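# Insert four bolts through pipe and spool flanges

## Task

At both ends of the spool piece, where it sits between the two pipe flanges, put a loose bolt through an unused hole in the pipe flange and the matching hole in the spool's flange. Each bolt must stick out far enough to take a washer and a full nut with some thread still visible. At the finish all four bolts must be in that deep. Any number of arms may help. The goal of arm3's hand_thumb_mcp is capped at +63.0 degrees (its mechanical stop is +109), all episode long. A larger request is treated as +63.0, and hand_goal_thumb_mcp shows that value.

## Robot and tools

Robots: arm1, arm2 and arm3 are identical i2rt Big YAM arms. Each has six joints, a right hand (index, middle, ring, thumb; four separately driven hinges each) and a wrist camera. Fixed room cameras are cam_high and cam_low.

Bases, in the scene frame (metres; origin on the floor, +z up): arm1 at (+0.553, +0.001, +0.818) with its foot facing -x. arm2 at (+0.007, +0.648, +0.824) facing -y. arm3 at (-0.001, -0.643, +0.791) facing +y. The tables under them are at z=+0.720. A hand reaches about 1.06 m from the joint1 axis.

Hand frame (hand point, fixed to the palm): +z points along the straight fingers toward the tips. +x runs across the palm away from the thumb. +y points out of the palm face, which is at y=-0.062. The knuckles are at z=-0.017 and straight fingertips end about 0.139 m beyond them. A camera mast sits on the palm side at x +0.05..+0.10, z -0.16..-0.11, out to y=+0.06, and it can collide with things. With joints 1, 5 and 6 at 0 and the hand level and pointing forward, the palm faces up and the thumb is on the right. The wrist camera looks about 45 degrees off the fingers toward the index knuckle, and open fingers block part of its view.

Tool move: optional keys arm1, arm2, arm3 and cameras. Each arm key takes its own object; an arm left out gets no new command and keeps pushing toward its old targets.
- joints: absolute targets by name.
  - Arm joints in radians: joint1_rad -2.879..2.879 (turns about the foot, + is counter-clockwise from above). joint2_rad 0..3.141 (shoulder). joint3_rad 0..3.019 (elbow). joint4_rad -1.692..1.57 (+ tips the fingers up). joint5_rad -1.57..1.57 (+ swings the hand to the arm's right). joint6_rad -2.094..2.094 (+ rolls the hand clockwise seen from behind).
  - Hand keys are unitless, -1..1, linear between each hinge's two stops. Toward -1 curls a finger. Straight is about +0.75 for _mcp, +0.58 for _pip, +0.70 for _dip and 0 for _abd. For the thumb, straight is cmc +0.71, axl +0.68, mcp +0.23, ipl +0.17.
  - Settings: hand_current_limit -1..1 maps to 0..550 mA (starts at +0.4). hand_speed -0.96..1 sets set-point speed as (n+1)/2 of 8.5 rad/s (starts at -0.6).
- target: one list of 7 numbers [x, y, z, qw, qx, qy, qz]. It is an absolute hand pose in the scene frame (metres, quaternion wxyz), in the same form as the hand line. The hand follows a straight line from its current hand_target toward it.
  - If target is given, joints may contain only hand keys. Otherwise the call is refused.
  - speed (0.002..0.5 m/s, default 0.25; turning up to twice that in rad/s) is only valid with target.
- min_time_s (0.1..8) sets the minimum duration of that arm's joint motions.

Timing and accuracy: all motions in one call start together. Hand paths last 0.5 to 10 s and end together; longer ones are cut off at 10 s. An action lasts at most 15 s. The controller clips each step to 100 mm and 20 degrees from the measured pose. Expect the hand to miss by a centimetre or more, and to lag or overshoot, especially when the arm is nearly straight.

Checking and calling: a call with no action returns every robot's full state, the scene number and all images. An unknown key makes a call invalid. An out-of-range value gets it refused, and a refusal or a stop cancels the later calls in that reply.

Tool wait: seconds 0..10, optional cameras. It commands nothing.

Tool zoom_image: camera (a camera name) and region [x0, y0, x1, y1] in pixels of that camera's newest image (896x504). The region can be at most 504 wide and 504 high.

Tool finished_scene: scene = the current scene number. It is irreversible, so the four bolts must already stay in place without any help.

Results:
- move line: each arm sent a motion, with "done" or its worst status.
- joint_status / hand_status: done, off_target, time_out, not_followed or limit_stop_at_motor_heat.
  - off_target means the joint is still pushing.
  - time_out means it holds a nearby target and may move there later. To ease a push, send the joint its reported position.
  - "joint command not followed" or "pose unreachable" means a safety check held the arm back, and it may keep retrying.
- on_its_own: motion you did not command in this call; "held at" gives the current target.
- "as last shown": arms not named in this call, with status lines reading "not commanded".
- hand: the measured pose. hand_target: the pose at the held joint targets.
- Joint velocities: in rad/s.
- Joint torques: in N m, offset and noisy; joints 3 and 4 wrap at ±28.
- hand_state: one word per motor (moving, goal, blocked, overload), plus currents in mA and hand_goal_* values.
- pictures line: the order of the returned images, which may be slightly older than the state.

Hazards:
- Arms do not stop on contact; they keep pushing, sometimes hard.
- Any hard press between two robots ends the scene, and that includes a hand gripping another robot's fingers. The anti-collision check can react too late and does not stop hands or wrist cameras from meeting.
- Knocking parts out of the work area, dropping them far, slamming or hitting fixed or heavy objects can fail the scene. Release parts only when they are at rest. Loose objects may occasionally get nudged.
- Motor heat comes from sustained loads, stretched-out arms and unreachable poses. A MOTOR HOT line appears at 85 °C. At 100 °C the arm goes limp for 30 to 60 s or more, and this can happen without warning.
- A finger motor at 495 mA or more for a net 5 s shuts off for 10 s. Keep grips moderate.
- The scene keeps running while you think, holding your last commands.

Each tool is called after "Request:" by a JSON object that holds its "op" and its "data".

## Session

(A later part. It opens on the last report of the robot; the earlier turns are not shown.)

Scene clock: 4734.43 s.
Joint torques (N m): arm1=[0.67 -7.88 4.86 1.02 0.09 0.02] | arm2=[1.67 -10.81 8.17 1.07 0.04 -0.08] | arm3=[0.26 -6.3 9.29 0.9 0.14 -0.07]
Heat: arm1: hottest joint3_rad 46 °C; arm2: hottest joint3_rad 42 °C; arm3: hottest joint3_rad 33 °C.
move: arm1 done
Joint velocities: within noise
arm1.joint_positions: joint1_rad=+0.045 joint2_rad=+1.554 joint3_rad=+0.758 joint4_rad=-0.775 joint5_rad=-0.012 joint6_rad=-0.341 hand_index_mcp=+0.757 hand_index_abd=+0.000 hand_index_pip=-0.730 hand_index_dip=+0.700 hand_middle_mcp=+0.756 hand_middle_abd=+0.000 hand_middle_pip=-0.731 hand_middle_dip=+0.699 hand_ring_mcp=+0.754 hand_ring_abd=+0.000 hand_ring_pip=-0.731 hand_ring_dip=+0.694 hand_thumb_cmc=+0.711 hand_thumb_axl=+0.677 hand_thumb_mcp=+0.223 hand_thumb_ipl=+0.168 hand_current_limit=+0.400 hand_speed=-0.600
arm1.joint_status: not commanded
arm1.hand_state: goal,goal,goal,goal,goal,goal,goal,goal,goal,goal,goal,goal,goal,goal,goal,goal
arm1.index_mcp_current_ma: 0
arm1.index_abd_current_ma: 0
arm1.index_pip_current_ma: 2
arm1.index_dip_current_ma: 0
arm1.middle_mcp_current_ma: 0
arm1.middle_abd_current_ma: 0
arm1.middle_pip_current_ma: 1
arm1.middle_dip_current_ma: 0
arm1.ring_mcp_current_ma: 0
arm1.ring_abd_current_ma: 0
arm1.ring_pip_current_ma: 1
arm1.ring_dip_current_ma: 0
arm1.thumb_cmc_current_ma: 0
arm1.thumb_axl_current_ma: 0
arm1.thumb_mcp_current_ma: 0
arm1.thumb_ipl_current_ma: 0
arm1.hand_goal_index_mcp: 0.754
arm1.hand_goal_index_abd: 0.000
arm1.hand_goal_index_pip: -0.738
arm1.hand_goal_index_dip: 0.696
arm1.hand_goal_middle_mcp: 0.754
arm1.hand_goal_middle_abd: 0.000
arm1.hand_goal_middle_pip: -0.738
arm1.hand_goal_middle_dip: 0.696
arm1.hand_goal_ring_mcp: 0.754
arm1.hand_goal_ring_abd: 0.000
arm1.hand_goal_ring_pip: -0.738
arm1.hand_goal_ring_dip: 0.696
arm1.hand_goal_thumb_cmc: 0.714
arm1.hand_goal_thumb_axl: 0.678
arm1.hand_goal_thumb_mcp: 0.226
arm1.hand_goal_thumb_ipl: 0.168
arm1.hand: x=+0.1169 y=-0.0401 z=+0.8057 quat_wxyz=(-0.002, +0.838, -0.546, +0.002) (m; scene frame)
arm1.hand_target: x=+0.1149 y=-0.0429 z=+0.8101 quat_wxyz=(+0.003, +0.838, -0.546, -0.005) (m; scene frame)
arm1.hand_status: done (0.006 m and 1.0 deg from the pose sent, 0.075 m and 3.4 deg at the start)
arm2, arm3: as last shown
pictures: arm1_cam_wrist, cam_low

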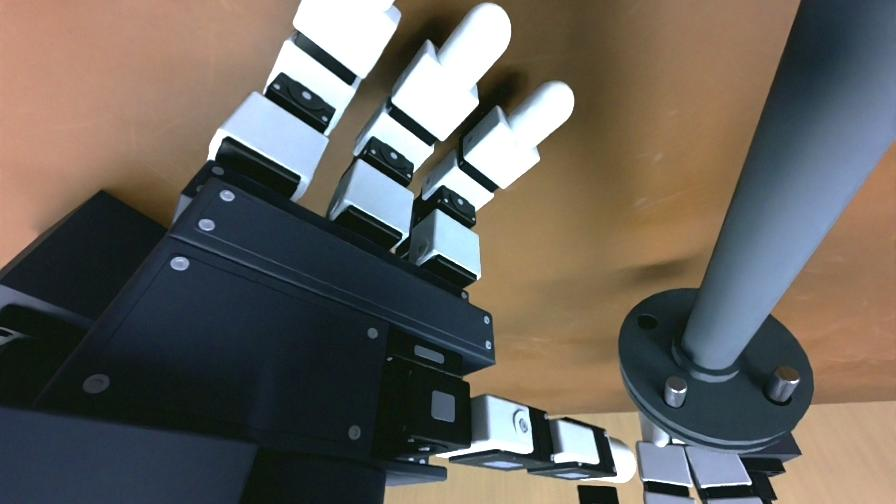

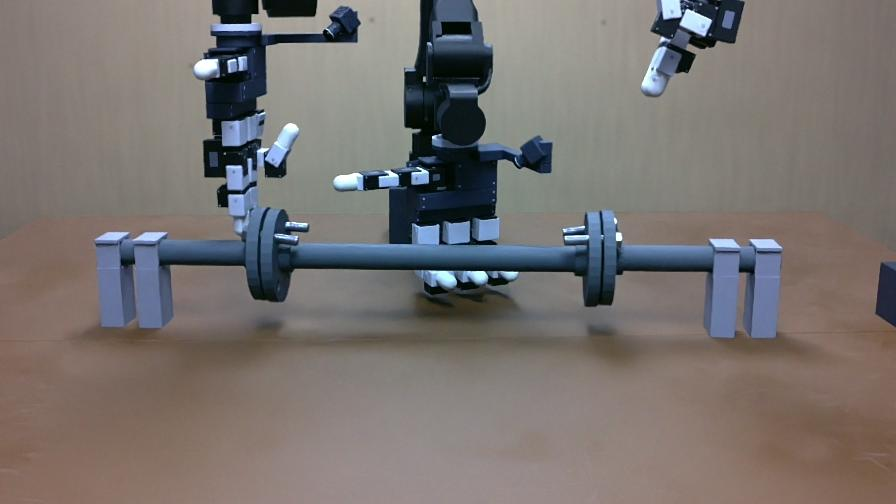

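Request:
{"op": "move", "data": {"arm1": {"target": [0.17, -0.043, 0.88, 0.003, 0.838, -0.546, -0.005], "speed": 0.12}, "arm2": {"joints": {"joint1_rad": 0.326, "joint2_rad": 1.443, "joint3_rad": 1.095}, "min_time_s": 2}, "cameras": ["cam_low", "arm2_cam_wrist"]}}

Request:
{"op": "zoom_image", "data": {"camera": "cam_low", "region": [190, 205, 310, 265]}}

Request:
{"op": "zoom_image", "data": {"camera": "arm2_cam_wrist", "region": [370, 0, 550, 130]}}

Scene clock: 4744.10 s.
Joint torques (N m): arm1=[0.73 -4.6 5.87 0.4 0.11 0.02] | arm2=[2.26 -10.23 8.18 1.05 0.04 -0.08] | arm3=[0.21 -6.36 9.29 0.9 0.14 -0.07]
Heat: arm1: hottest joint3_rad 45 °C; arm2: hottest joint3_rad 41 °C; arm3: hottest joint3_rad 33 °C.
move: arm1 done; arm2 done
Joint velocities: within noise
arm1.joint_positions: joint1_rad=+0.058 joint2_rad=+1.256 joint3_rad=+0.705 joint4_rad=-0.989 joint5_rad=-0.012 joint6_rad=-0.329 hand_index_mcp=+0.757 hand_index_abd=+0.000 hand_index_pip=-0.730 hand_index_dip=+0.700 hand_middle_mcp=+0.756 hand_middle_abd=+0.000 hand_middle_pip=-0.731 hand_middle_dip=+0.699 hand_ring_mcp=+0.754 hand_ring_abd=+0.000 hand_ring_pip=-0.731 hand_ring_dip=+0.694 hand_thumb_cmc=+0.711 hand_thumb_axl=+0.677 hand_thumb_mcp=+0.223 hand_thumb_ipl=+0.168 hand_current_limit=+0.400 hand_speed=-0.600
arm1.joint_status: not commanded
arm1.hand_state: goal,goal,goal,goal,goal,goal,goal,goal,goal,goal,goal,goal,goal,goal,goal,goal
arm1.index_mcp_current_ma: 0
arm1.index_abd_current_ma: 0
arm1.index_pip_current_ma: 2
arm1.index_dip_current_ma: 0
arm1.middle_mcp_current_ma: 0
arm1.middle_abd_current_ma: 0
arm1.middle_pip_current_ma: 1
arm1.middle_dip_current_ma: 0
arm1.ring_mcp_current_ma: 0
arm1.ring_abd_current_ma: 0
arm1.ring_pip_current_ma: 1
arm1.ring_dip_current_ma: 0
arm1.thumb_cmc_current_ma: 0
arm1.thumb_axl_current_ma: 0
arm1.thumb_mcp_current_ma: 0
arm1.thumb_ipl_current_ma: 0
arm1.hand_goal_index_mcp: 0.754
arm1.hand_goal_index_abd: 0.000
arm1.hand_goal_index_pip: -0.738
arm1.hand_goal_index_dip: 0.696
arm1.hand_goal_middle_mcp: 0.754
arm1.hand_goal_middle_abd: 0.000
arm1.hand_goal_middle_pip: -0.738
arm1.hand_goal_middle_dip: 0.696
arm1.hand_goal_ring_mcp: 0.754
arm1.hand_goal_ring_abd: 0.000
arm1.hand_goal_ring_pip: -0.738
arm1.hand_goal_ring_dip: 0.696
arm1.hand_goal_thumb_cmc: 0.714
arm1.hand_goal_thumb_axl: 0.678
arm1.hand_goal_thumb_mcp: 0.226
arm1.hand_goal_thumb_ipl: 0.168
arm1.hand: x=+0.1651 y=-0.0412 z=+0.8830 quat_wxyz=(+0.007, +0.838, -0.546, -0.010) (m; scene frame)
arm1.hand_target: x=+0.1699 y=-0.0430 z=+0.8801 quat_wxyz=(+0.003, +0.838, -0.546, -0.005) (m; scene frame)
arm1.hand_status: done (0.006 m and 0.8 deg from the pose sent, 0.091 m and 1.0 deg at the start)
arm2.joint_positions: joint1_rad=+0.319 joint2_rad=+1.460 joint3_rad=+1.097 joint4_rad=-1.217 joint5_rad=-0.006 joint6_rad=+0.387 hand_index_mcp=+0.754 hand_index_abd=-0.095 hand_index_pip=+0.578 hand_index_dip=+0.698 hand_middle_mcp=+0.756 hand_middle_abd=+0.096 hand_middle_pip=+0.579 hand_middle_dip=+0.698 hand_ring_mcp=+0.900 hand_ring_abd=+0.000 hand_ring_pip=-0.893 hand_ring_dip=-0.148 hand_thumb_cmc=+0.714 hand_thumb_axl=+0.677 hand_thumb_mcp=+0.223 hand_thumb_ipl=+0.168 hand_current_limit=+0.400 hand_speed=-0.850
arm2.joint_status: all done
arm2.hand_state: goal,blocked,goal,goal,goal,blocked,goal,goal,goal,goal,goal,goal,goal,goal,goal,goal
arm2.index_mcp_current_ma: 0
arm2.index_abd_current_ma: 122
arm2.index_pip_current_ma: 3
arm2.index_dip_current_ma: 3
arm2.middle_mcp_current_ma: 4
arm2.middle_abd_current_ma: -120
arm2.middle_pip_current_ma: 6
arm2.middle_dip_current_ma: 3
arm2.ring_mcp_current_ma: 0
arm2.ring_abd_current_ma: 0
arm2.ring_pip_current_ma: 14
arm2.ring_dip_current_ma: 4
arm2.thumb_cmc_current_ma: 0
arm2.thumb_axl_current_ma: -1
arm2.thumb_mcp_current_ma: -6
arm2.thumb_ipl_current_ma: 0
arm2.hand_goal_index_mcp: 0.754
arm2.hand_goal_index_abd: -0.140
arm2.hand_goal_index_pip: 0.576
arm2.hand_goal_index_dip: 0.696
arm2.hand_goal_middle_mcp: 0.754
arm2.hand_goal_middle_abd: 0.140
arm2.hand_goal_middle_pip: 0.576
arm2.hand_goal_middle_dip: 0.696
arm2.hand_goal_ring_mcp: 0.900
arm2.hand_goal_ring_abd: 0.000
arm2.hand_goal_ring_pip: -0.900
arm2.hand_goal_ring_dip: -0.150
arm2.hand_goal_thumb_cmc: 0.714
arm2.hand_goal_thumb_axl: 0.678
arm2.hand_goal_thumb_mcp: 0.226
arm2.hand_goal_thumb_ipl: 0.168
arm2.hand: x=+0.0926 y=+0.1813 z=+0.9572 quat_wxyz=(-0.002, +0.999, -0.048, +0.000) (m; scene frame)
arm2.hand_target: x=+0.0975 y=+0.1799 z=+0.9650 quat_wxyz=(+0.010, +0.999, -0.037, +0.004) (m; scene frame)
arm2.hand_status: not commanded
arm3: as last shown
pictures: arm2_cam_wrist, cam_low

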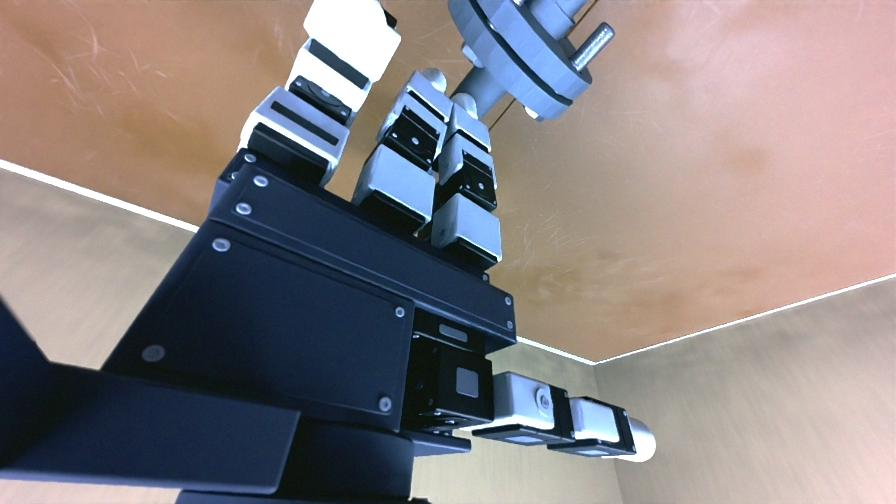

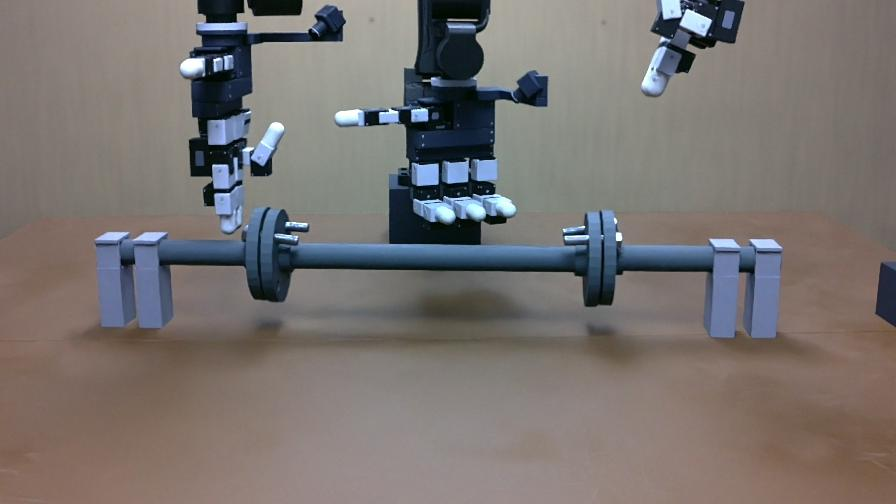

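Scaled by 4.200.

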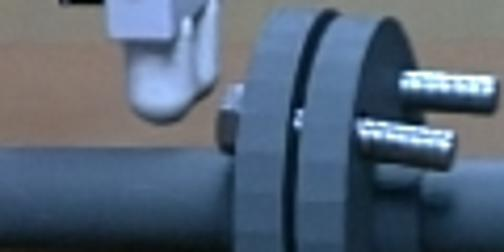

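Scaled by 2.800.

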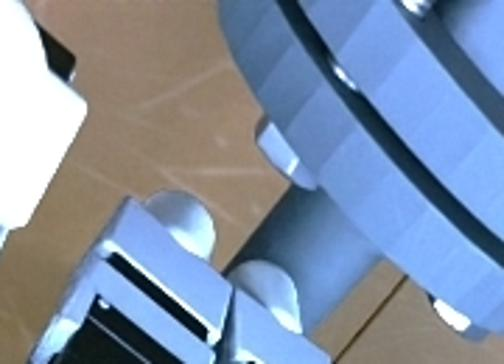

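Request:
{"op": "zoom_image", "data": {"camera": "cam_low", "region": [545, 200, 645, 250]}}

Request:
{"op": "move", "data": {"arm2": {"joints": {"joint2_rad": 1.30}, "min_time_s": 2}, "cameras": ["cam_low", "cam_high", "arm2_cam_wrist"]}}

Request:
{"op": "zoom_image", "data": {"camera": "cam_low", "region": [220, 195, 340, 255]}}

Scaled by 5.040.

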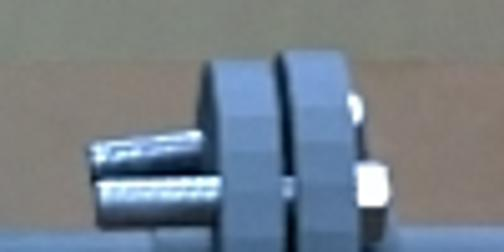

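Scene clock: 4753.47 s.
Joint torques (N m): arm1=[0.73 -4.54 5.86 0.42 0.11 0.02] | arm2=[2.26 -8.53 8.84 1.4 0.04 -0.09] | arm3=[0.26 -6.3 9.28 0.88 0.14 -0.07]
Heat: arm1: hottest joint3_rad 44 °C; arm2: hottest joint3_rad 41 °C; arm3: hottest joint3_rad 33 °C.
move: arm2 done
Joint velocities: within noise
arm1: as last shown
arm2.joint_positions: joint1_rad=+0.319 joint2_rad=+1.313 joint3_rad=+1.097 joint4_rad=-1.217 joint5_rad=-0.006 joint6_rad=+0.387 hand_index_mcp=+0.754 hand_index_abd=-0.095 hand_index_pip=+0.578 hand_index_dip=+0.698 hand_middle_mcp=+0.756 hand_middle_abd=+0.096 hand_middle_pip=+0.579 hand_middle_dip=+0.698 hand_ring_mcp=+0.900 hand_ring_abd=+0.000 hand_ring_pip=-0.893 hand_ring_dip=-0.148 hand_thumb_cmc=+0.714 hand_thumb_axl=+0.677 hand_thumb_mcp=+0.223 hand_thumb_ipl=+0.168 hand_current_limit=+0.400 hand_speed=-0.850
arm2.joint_status: all done
arm2.hand_state: goal,blocked,goal,goal,goal,blocked,goal,goal,goal,goal,goal,goal,goal,goal,goal,goal
arm2.index_mcp_current_ma: 0
arm2.index_abd_current_ma: 122
arm2.index_pip_current_ma: 3
arm2.index_dip_current_ma: 3
arm2.middle_mcp_current_ma: 4
arm2.middle_abd_current_ma: -120
arm2.middle_pip_current_ma: 6
arm2.middle_dip_current_ma: 3
arm2.ring_mcp_current_ma: 0
arm2.ring_abd_current_ma: 0
arm2.ring_pip_current_ma: 14
arm2.ring_dip_current_ma: 4
arm2.thumb_cmc_current_ma: 0
arm2.thumb_axl_current_ma: -1
arm2.thumb_mcp_current_ma: -6
arm2.thumb_ipl_current_ma: 0
arm2.hand_goal_index_mcp: 0.754
arm2.hand_goal_index_abd: -0.140
arm2.hand_goal_index_pip: 0.576
arm2.hand_goal_index_dip: 0.696
arm2.hand_goal_middle_mcp: 0.754
arm2.hand_goal_middle_abd: 0.140
arm2.hand_goal_middle_pip: 0.576
arm2.hand_goal_middle_dip: 0.696
arm2.hand_goal_ring_mcp: 0.900
arm2.hand_goal_ring_abd: 0.000
arm2.hand_goal_ring_pip: -0.900
arm2.hand_goal_ring_dip: -0.150
arm2.hand_goal_thumb_cmc: 0.714
arm2.hand_goal_thumb_axl: 0.678
arm2.hand_goal_thumb_mcp: 0.226
arm2.hand_goal_thumb_ipl: 0.168
arm2.hand: x=+0.0914 y=+0.1864 z=+1.0231 quat_wxyz=(+0.067, +0.996, -0.048, +0.025) (m; scene frame)
arm2.hand_target: x=+0.0960 y=+0.1858 z=+1.0293 quat_wxyz=(+0.078, +0.996, -0.036, +0.027) (m; scene frame)
arm2.hand_status: not commanded
arm3.joint_positions: joint1_rad=+0.043 joint2_rad=+1.012 joint3_rad=+1.206 joint4_rad=-1.338 joint5_rad=+0.000 joint6_rad=+0.151 hand_index_mcp=+0.753 hand_index_abd=-0.076 hand_index_pip=+0.577 hand_index_dip=+0.699 hand_middle_mcp=+0.759 hand_middle_abd=+0.116 hand_middle_pip=+0.580 hand_middle_dip=+0.699 hand_ring_mcp=+0.900 hand_ring_abd=+0.001 hand_ring_pip=-0.894 hand_ring_dip=-0.147 hand_thumb_cmc=+0.715 hand_thumb_axl=+0.677 hand_thumb_mcp=+0.223 hand_thumb_ipl=+0.168 hand_current_limit=+0.400 hand_speed=-0.850
arm3.joint_status: not commanded
arm3.hand_state: goal,blocked,goal,goal,goal,blocked,goal,goal,goal,goal,goal,goal,goal,goal,goal,goal
arm3.index_mcp_current_ma: 0
arm3.index_abd_current_ma: 59
arm3.index_pip_current_ma: 0
arm3.index_dip_current_ma: 0
arm3.middle_mcp_current_ma: 1
arm3.middle_abd_current_ma: -10
arm3.middle_pip_current_ma: 0
arm3.middle_dip_current_ma: 0
arm3.ring_mcp_current_ma: 0
arm3.ring_abd_current_ma: 0
arm3.ring_pip_current_ma: 1
arm3.ring_dip_current_ma: 0
arm3.thumb_cmc_current_ma: 0
arm3.thumb_axl_current_ma: 0
arm3.thumb_mcp_current_ma: 0
arm3.thumb_ipl_current_ma: 0
arm3.hand_goal_index_mcp: 0.754
arm3.hand_goal_index_abd: -0.140
arm3.hand_goal_index_pip: 0.576
arm3.hand_goal_index_dip: 0.696
arm3.hand_goal_middle_mcp: 0.754
arm3.hand_goal_middle_abd: 0.140
arm3.hand_goal_middle_pip: 0.576
arm3.hand_goal_middle_dip: 0.696
arm3.hand_goal_ring_mcp: 0.900
arm3.hand_goal_ring_abd: 0.000
arm3.hand_goal_ring_pip: -0.900
arm3.hand_goal_ring_dip: -0.150
arm3.hand_goal_thumb_cmc: 0.714
arm3.hand_goal_thumb_axl: 0.678
arm3.hand_goal_thumb_mcp: 0.226
arm3.hand_goal_thumb_ipl: 0.168
arm3.hand: x=+0.0132 y=-0.2130 z=+1.1616 quat_wxyz=(-0.023, +0.048, +0.976, +0.212) (m; scene frame)
arm3.hand_target: x=+0.0126 y=-0.2179 z=+1.1620 quat_wxyz=(-0.022, +0.049, +0.976, +0.211) (m; scene frame)
arm3.hand_status: not commanded
pictures: arm2_cam_wrist, cam_high, cam_low

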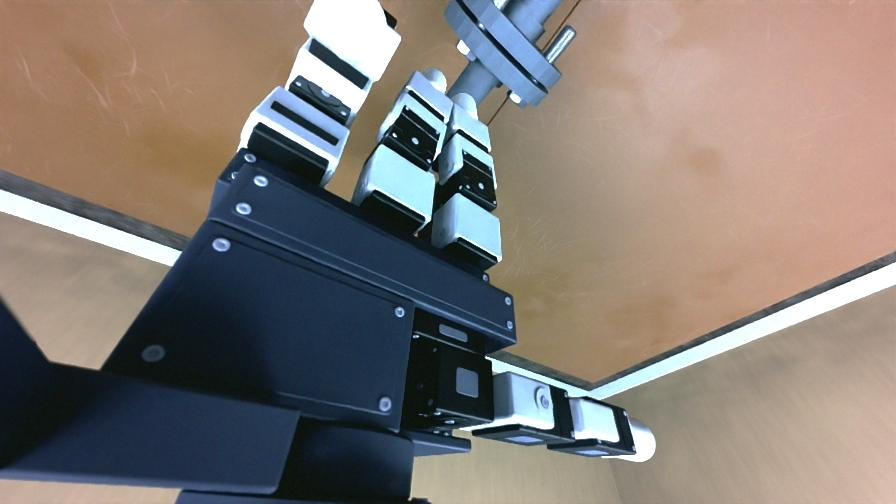

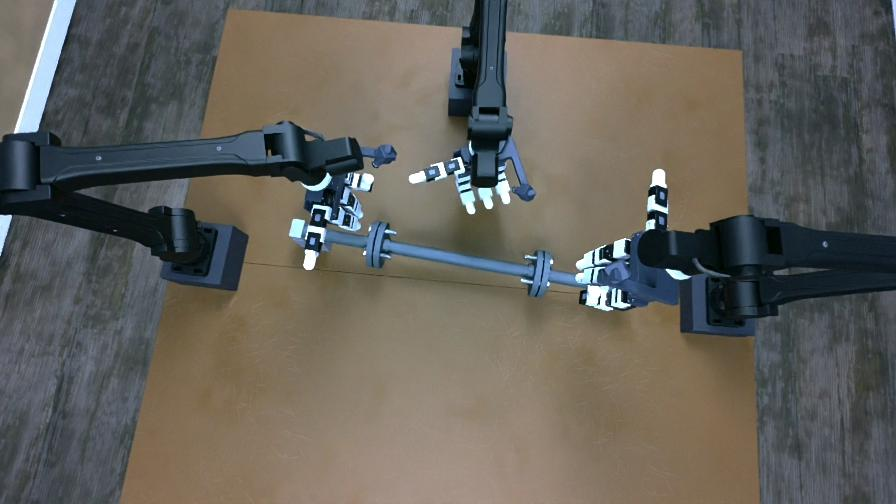

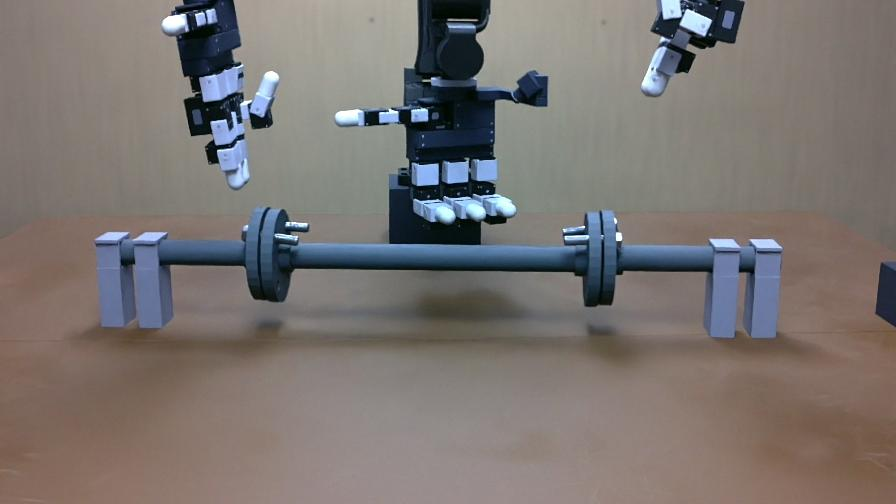

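Scaled by 4.200.

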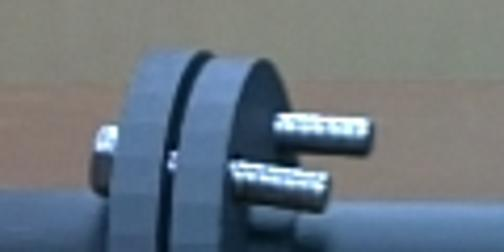

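Request:
{"op": "zoom_image", "data": {"camera": "arm2_cam_wrist", "region": [430, 0, 590, 120]}}

Request:
{"op": "zoom_image", "data": {"camera": "cam_high", "region": [340, 210, 420, 280]}}

Request:
{"op": "zoom_image", "data": {"camera": "cam_high", "region": [500, 235, 580, 305]}}

Scaled by 3.150.

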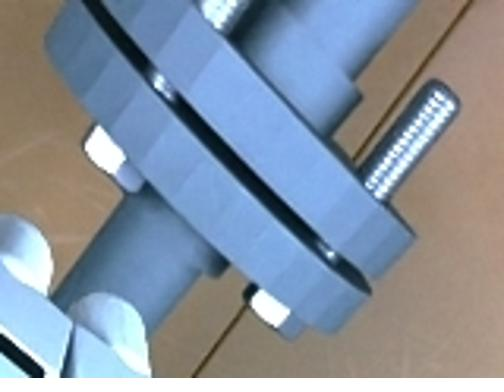

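Scaled by 6.300.

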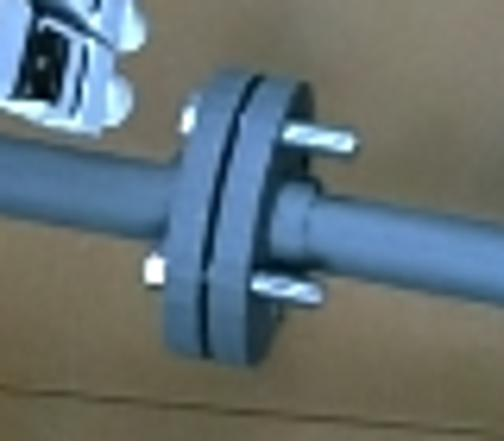

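Scaled by 6.300.

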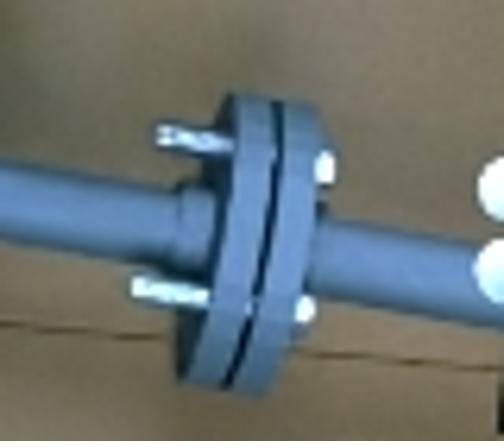

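Request:
{"op": "finished_scene", "data": {"scene": 2}}

The scene is finished: the task was done.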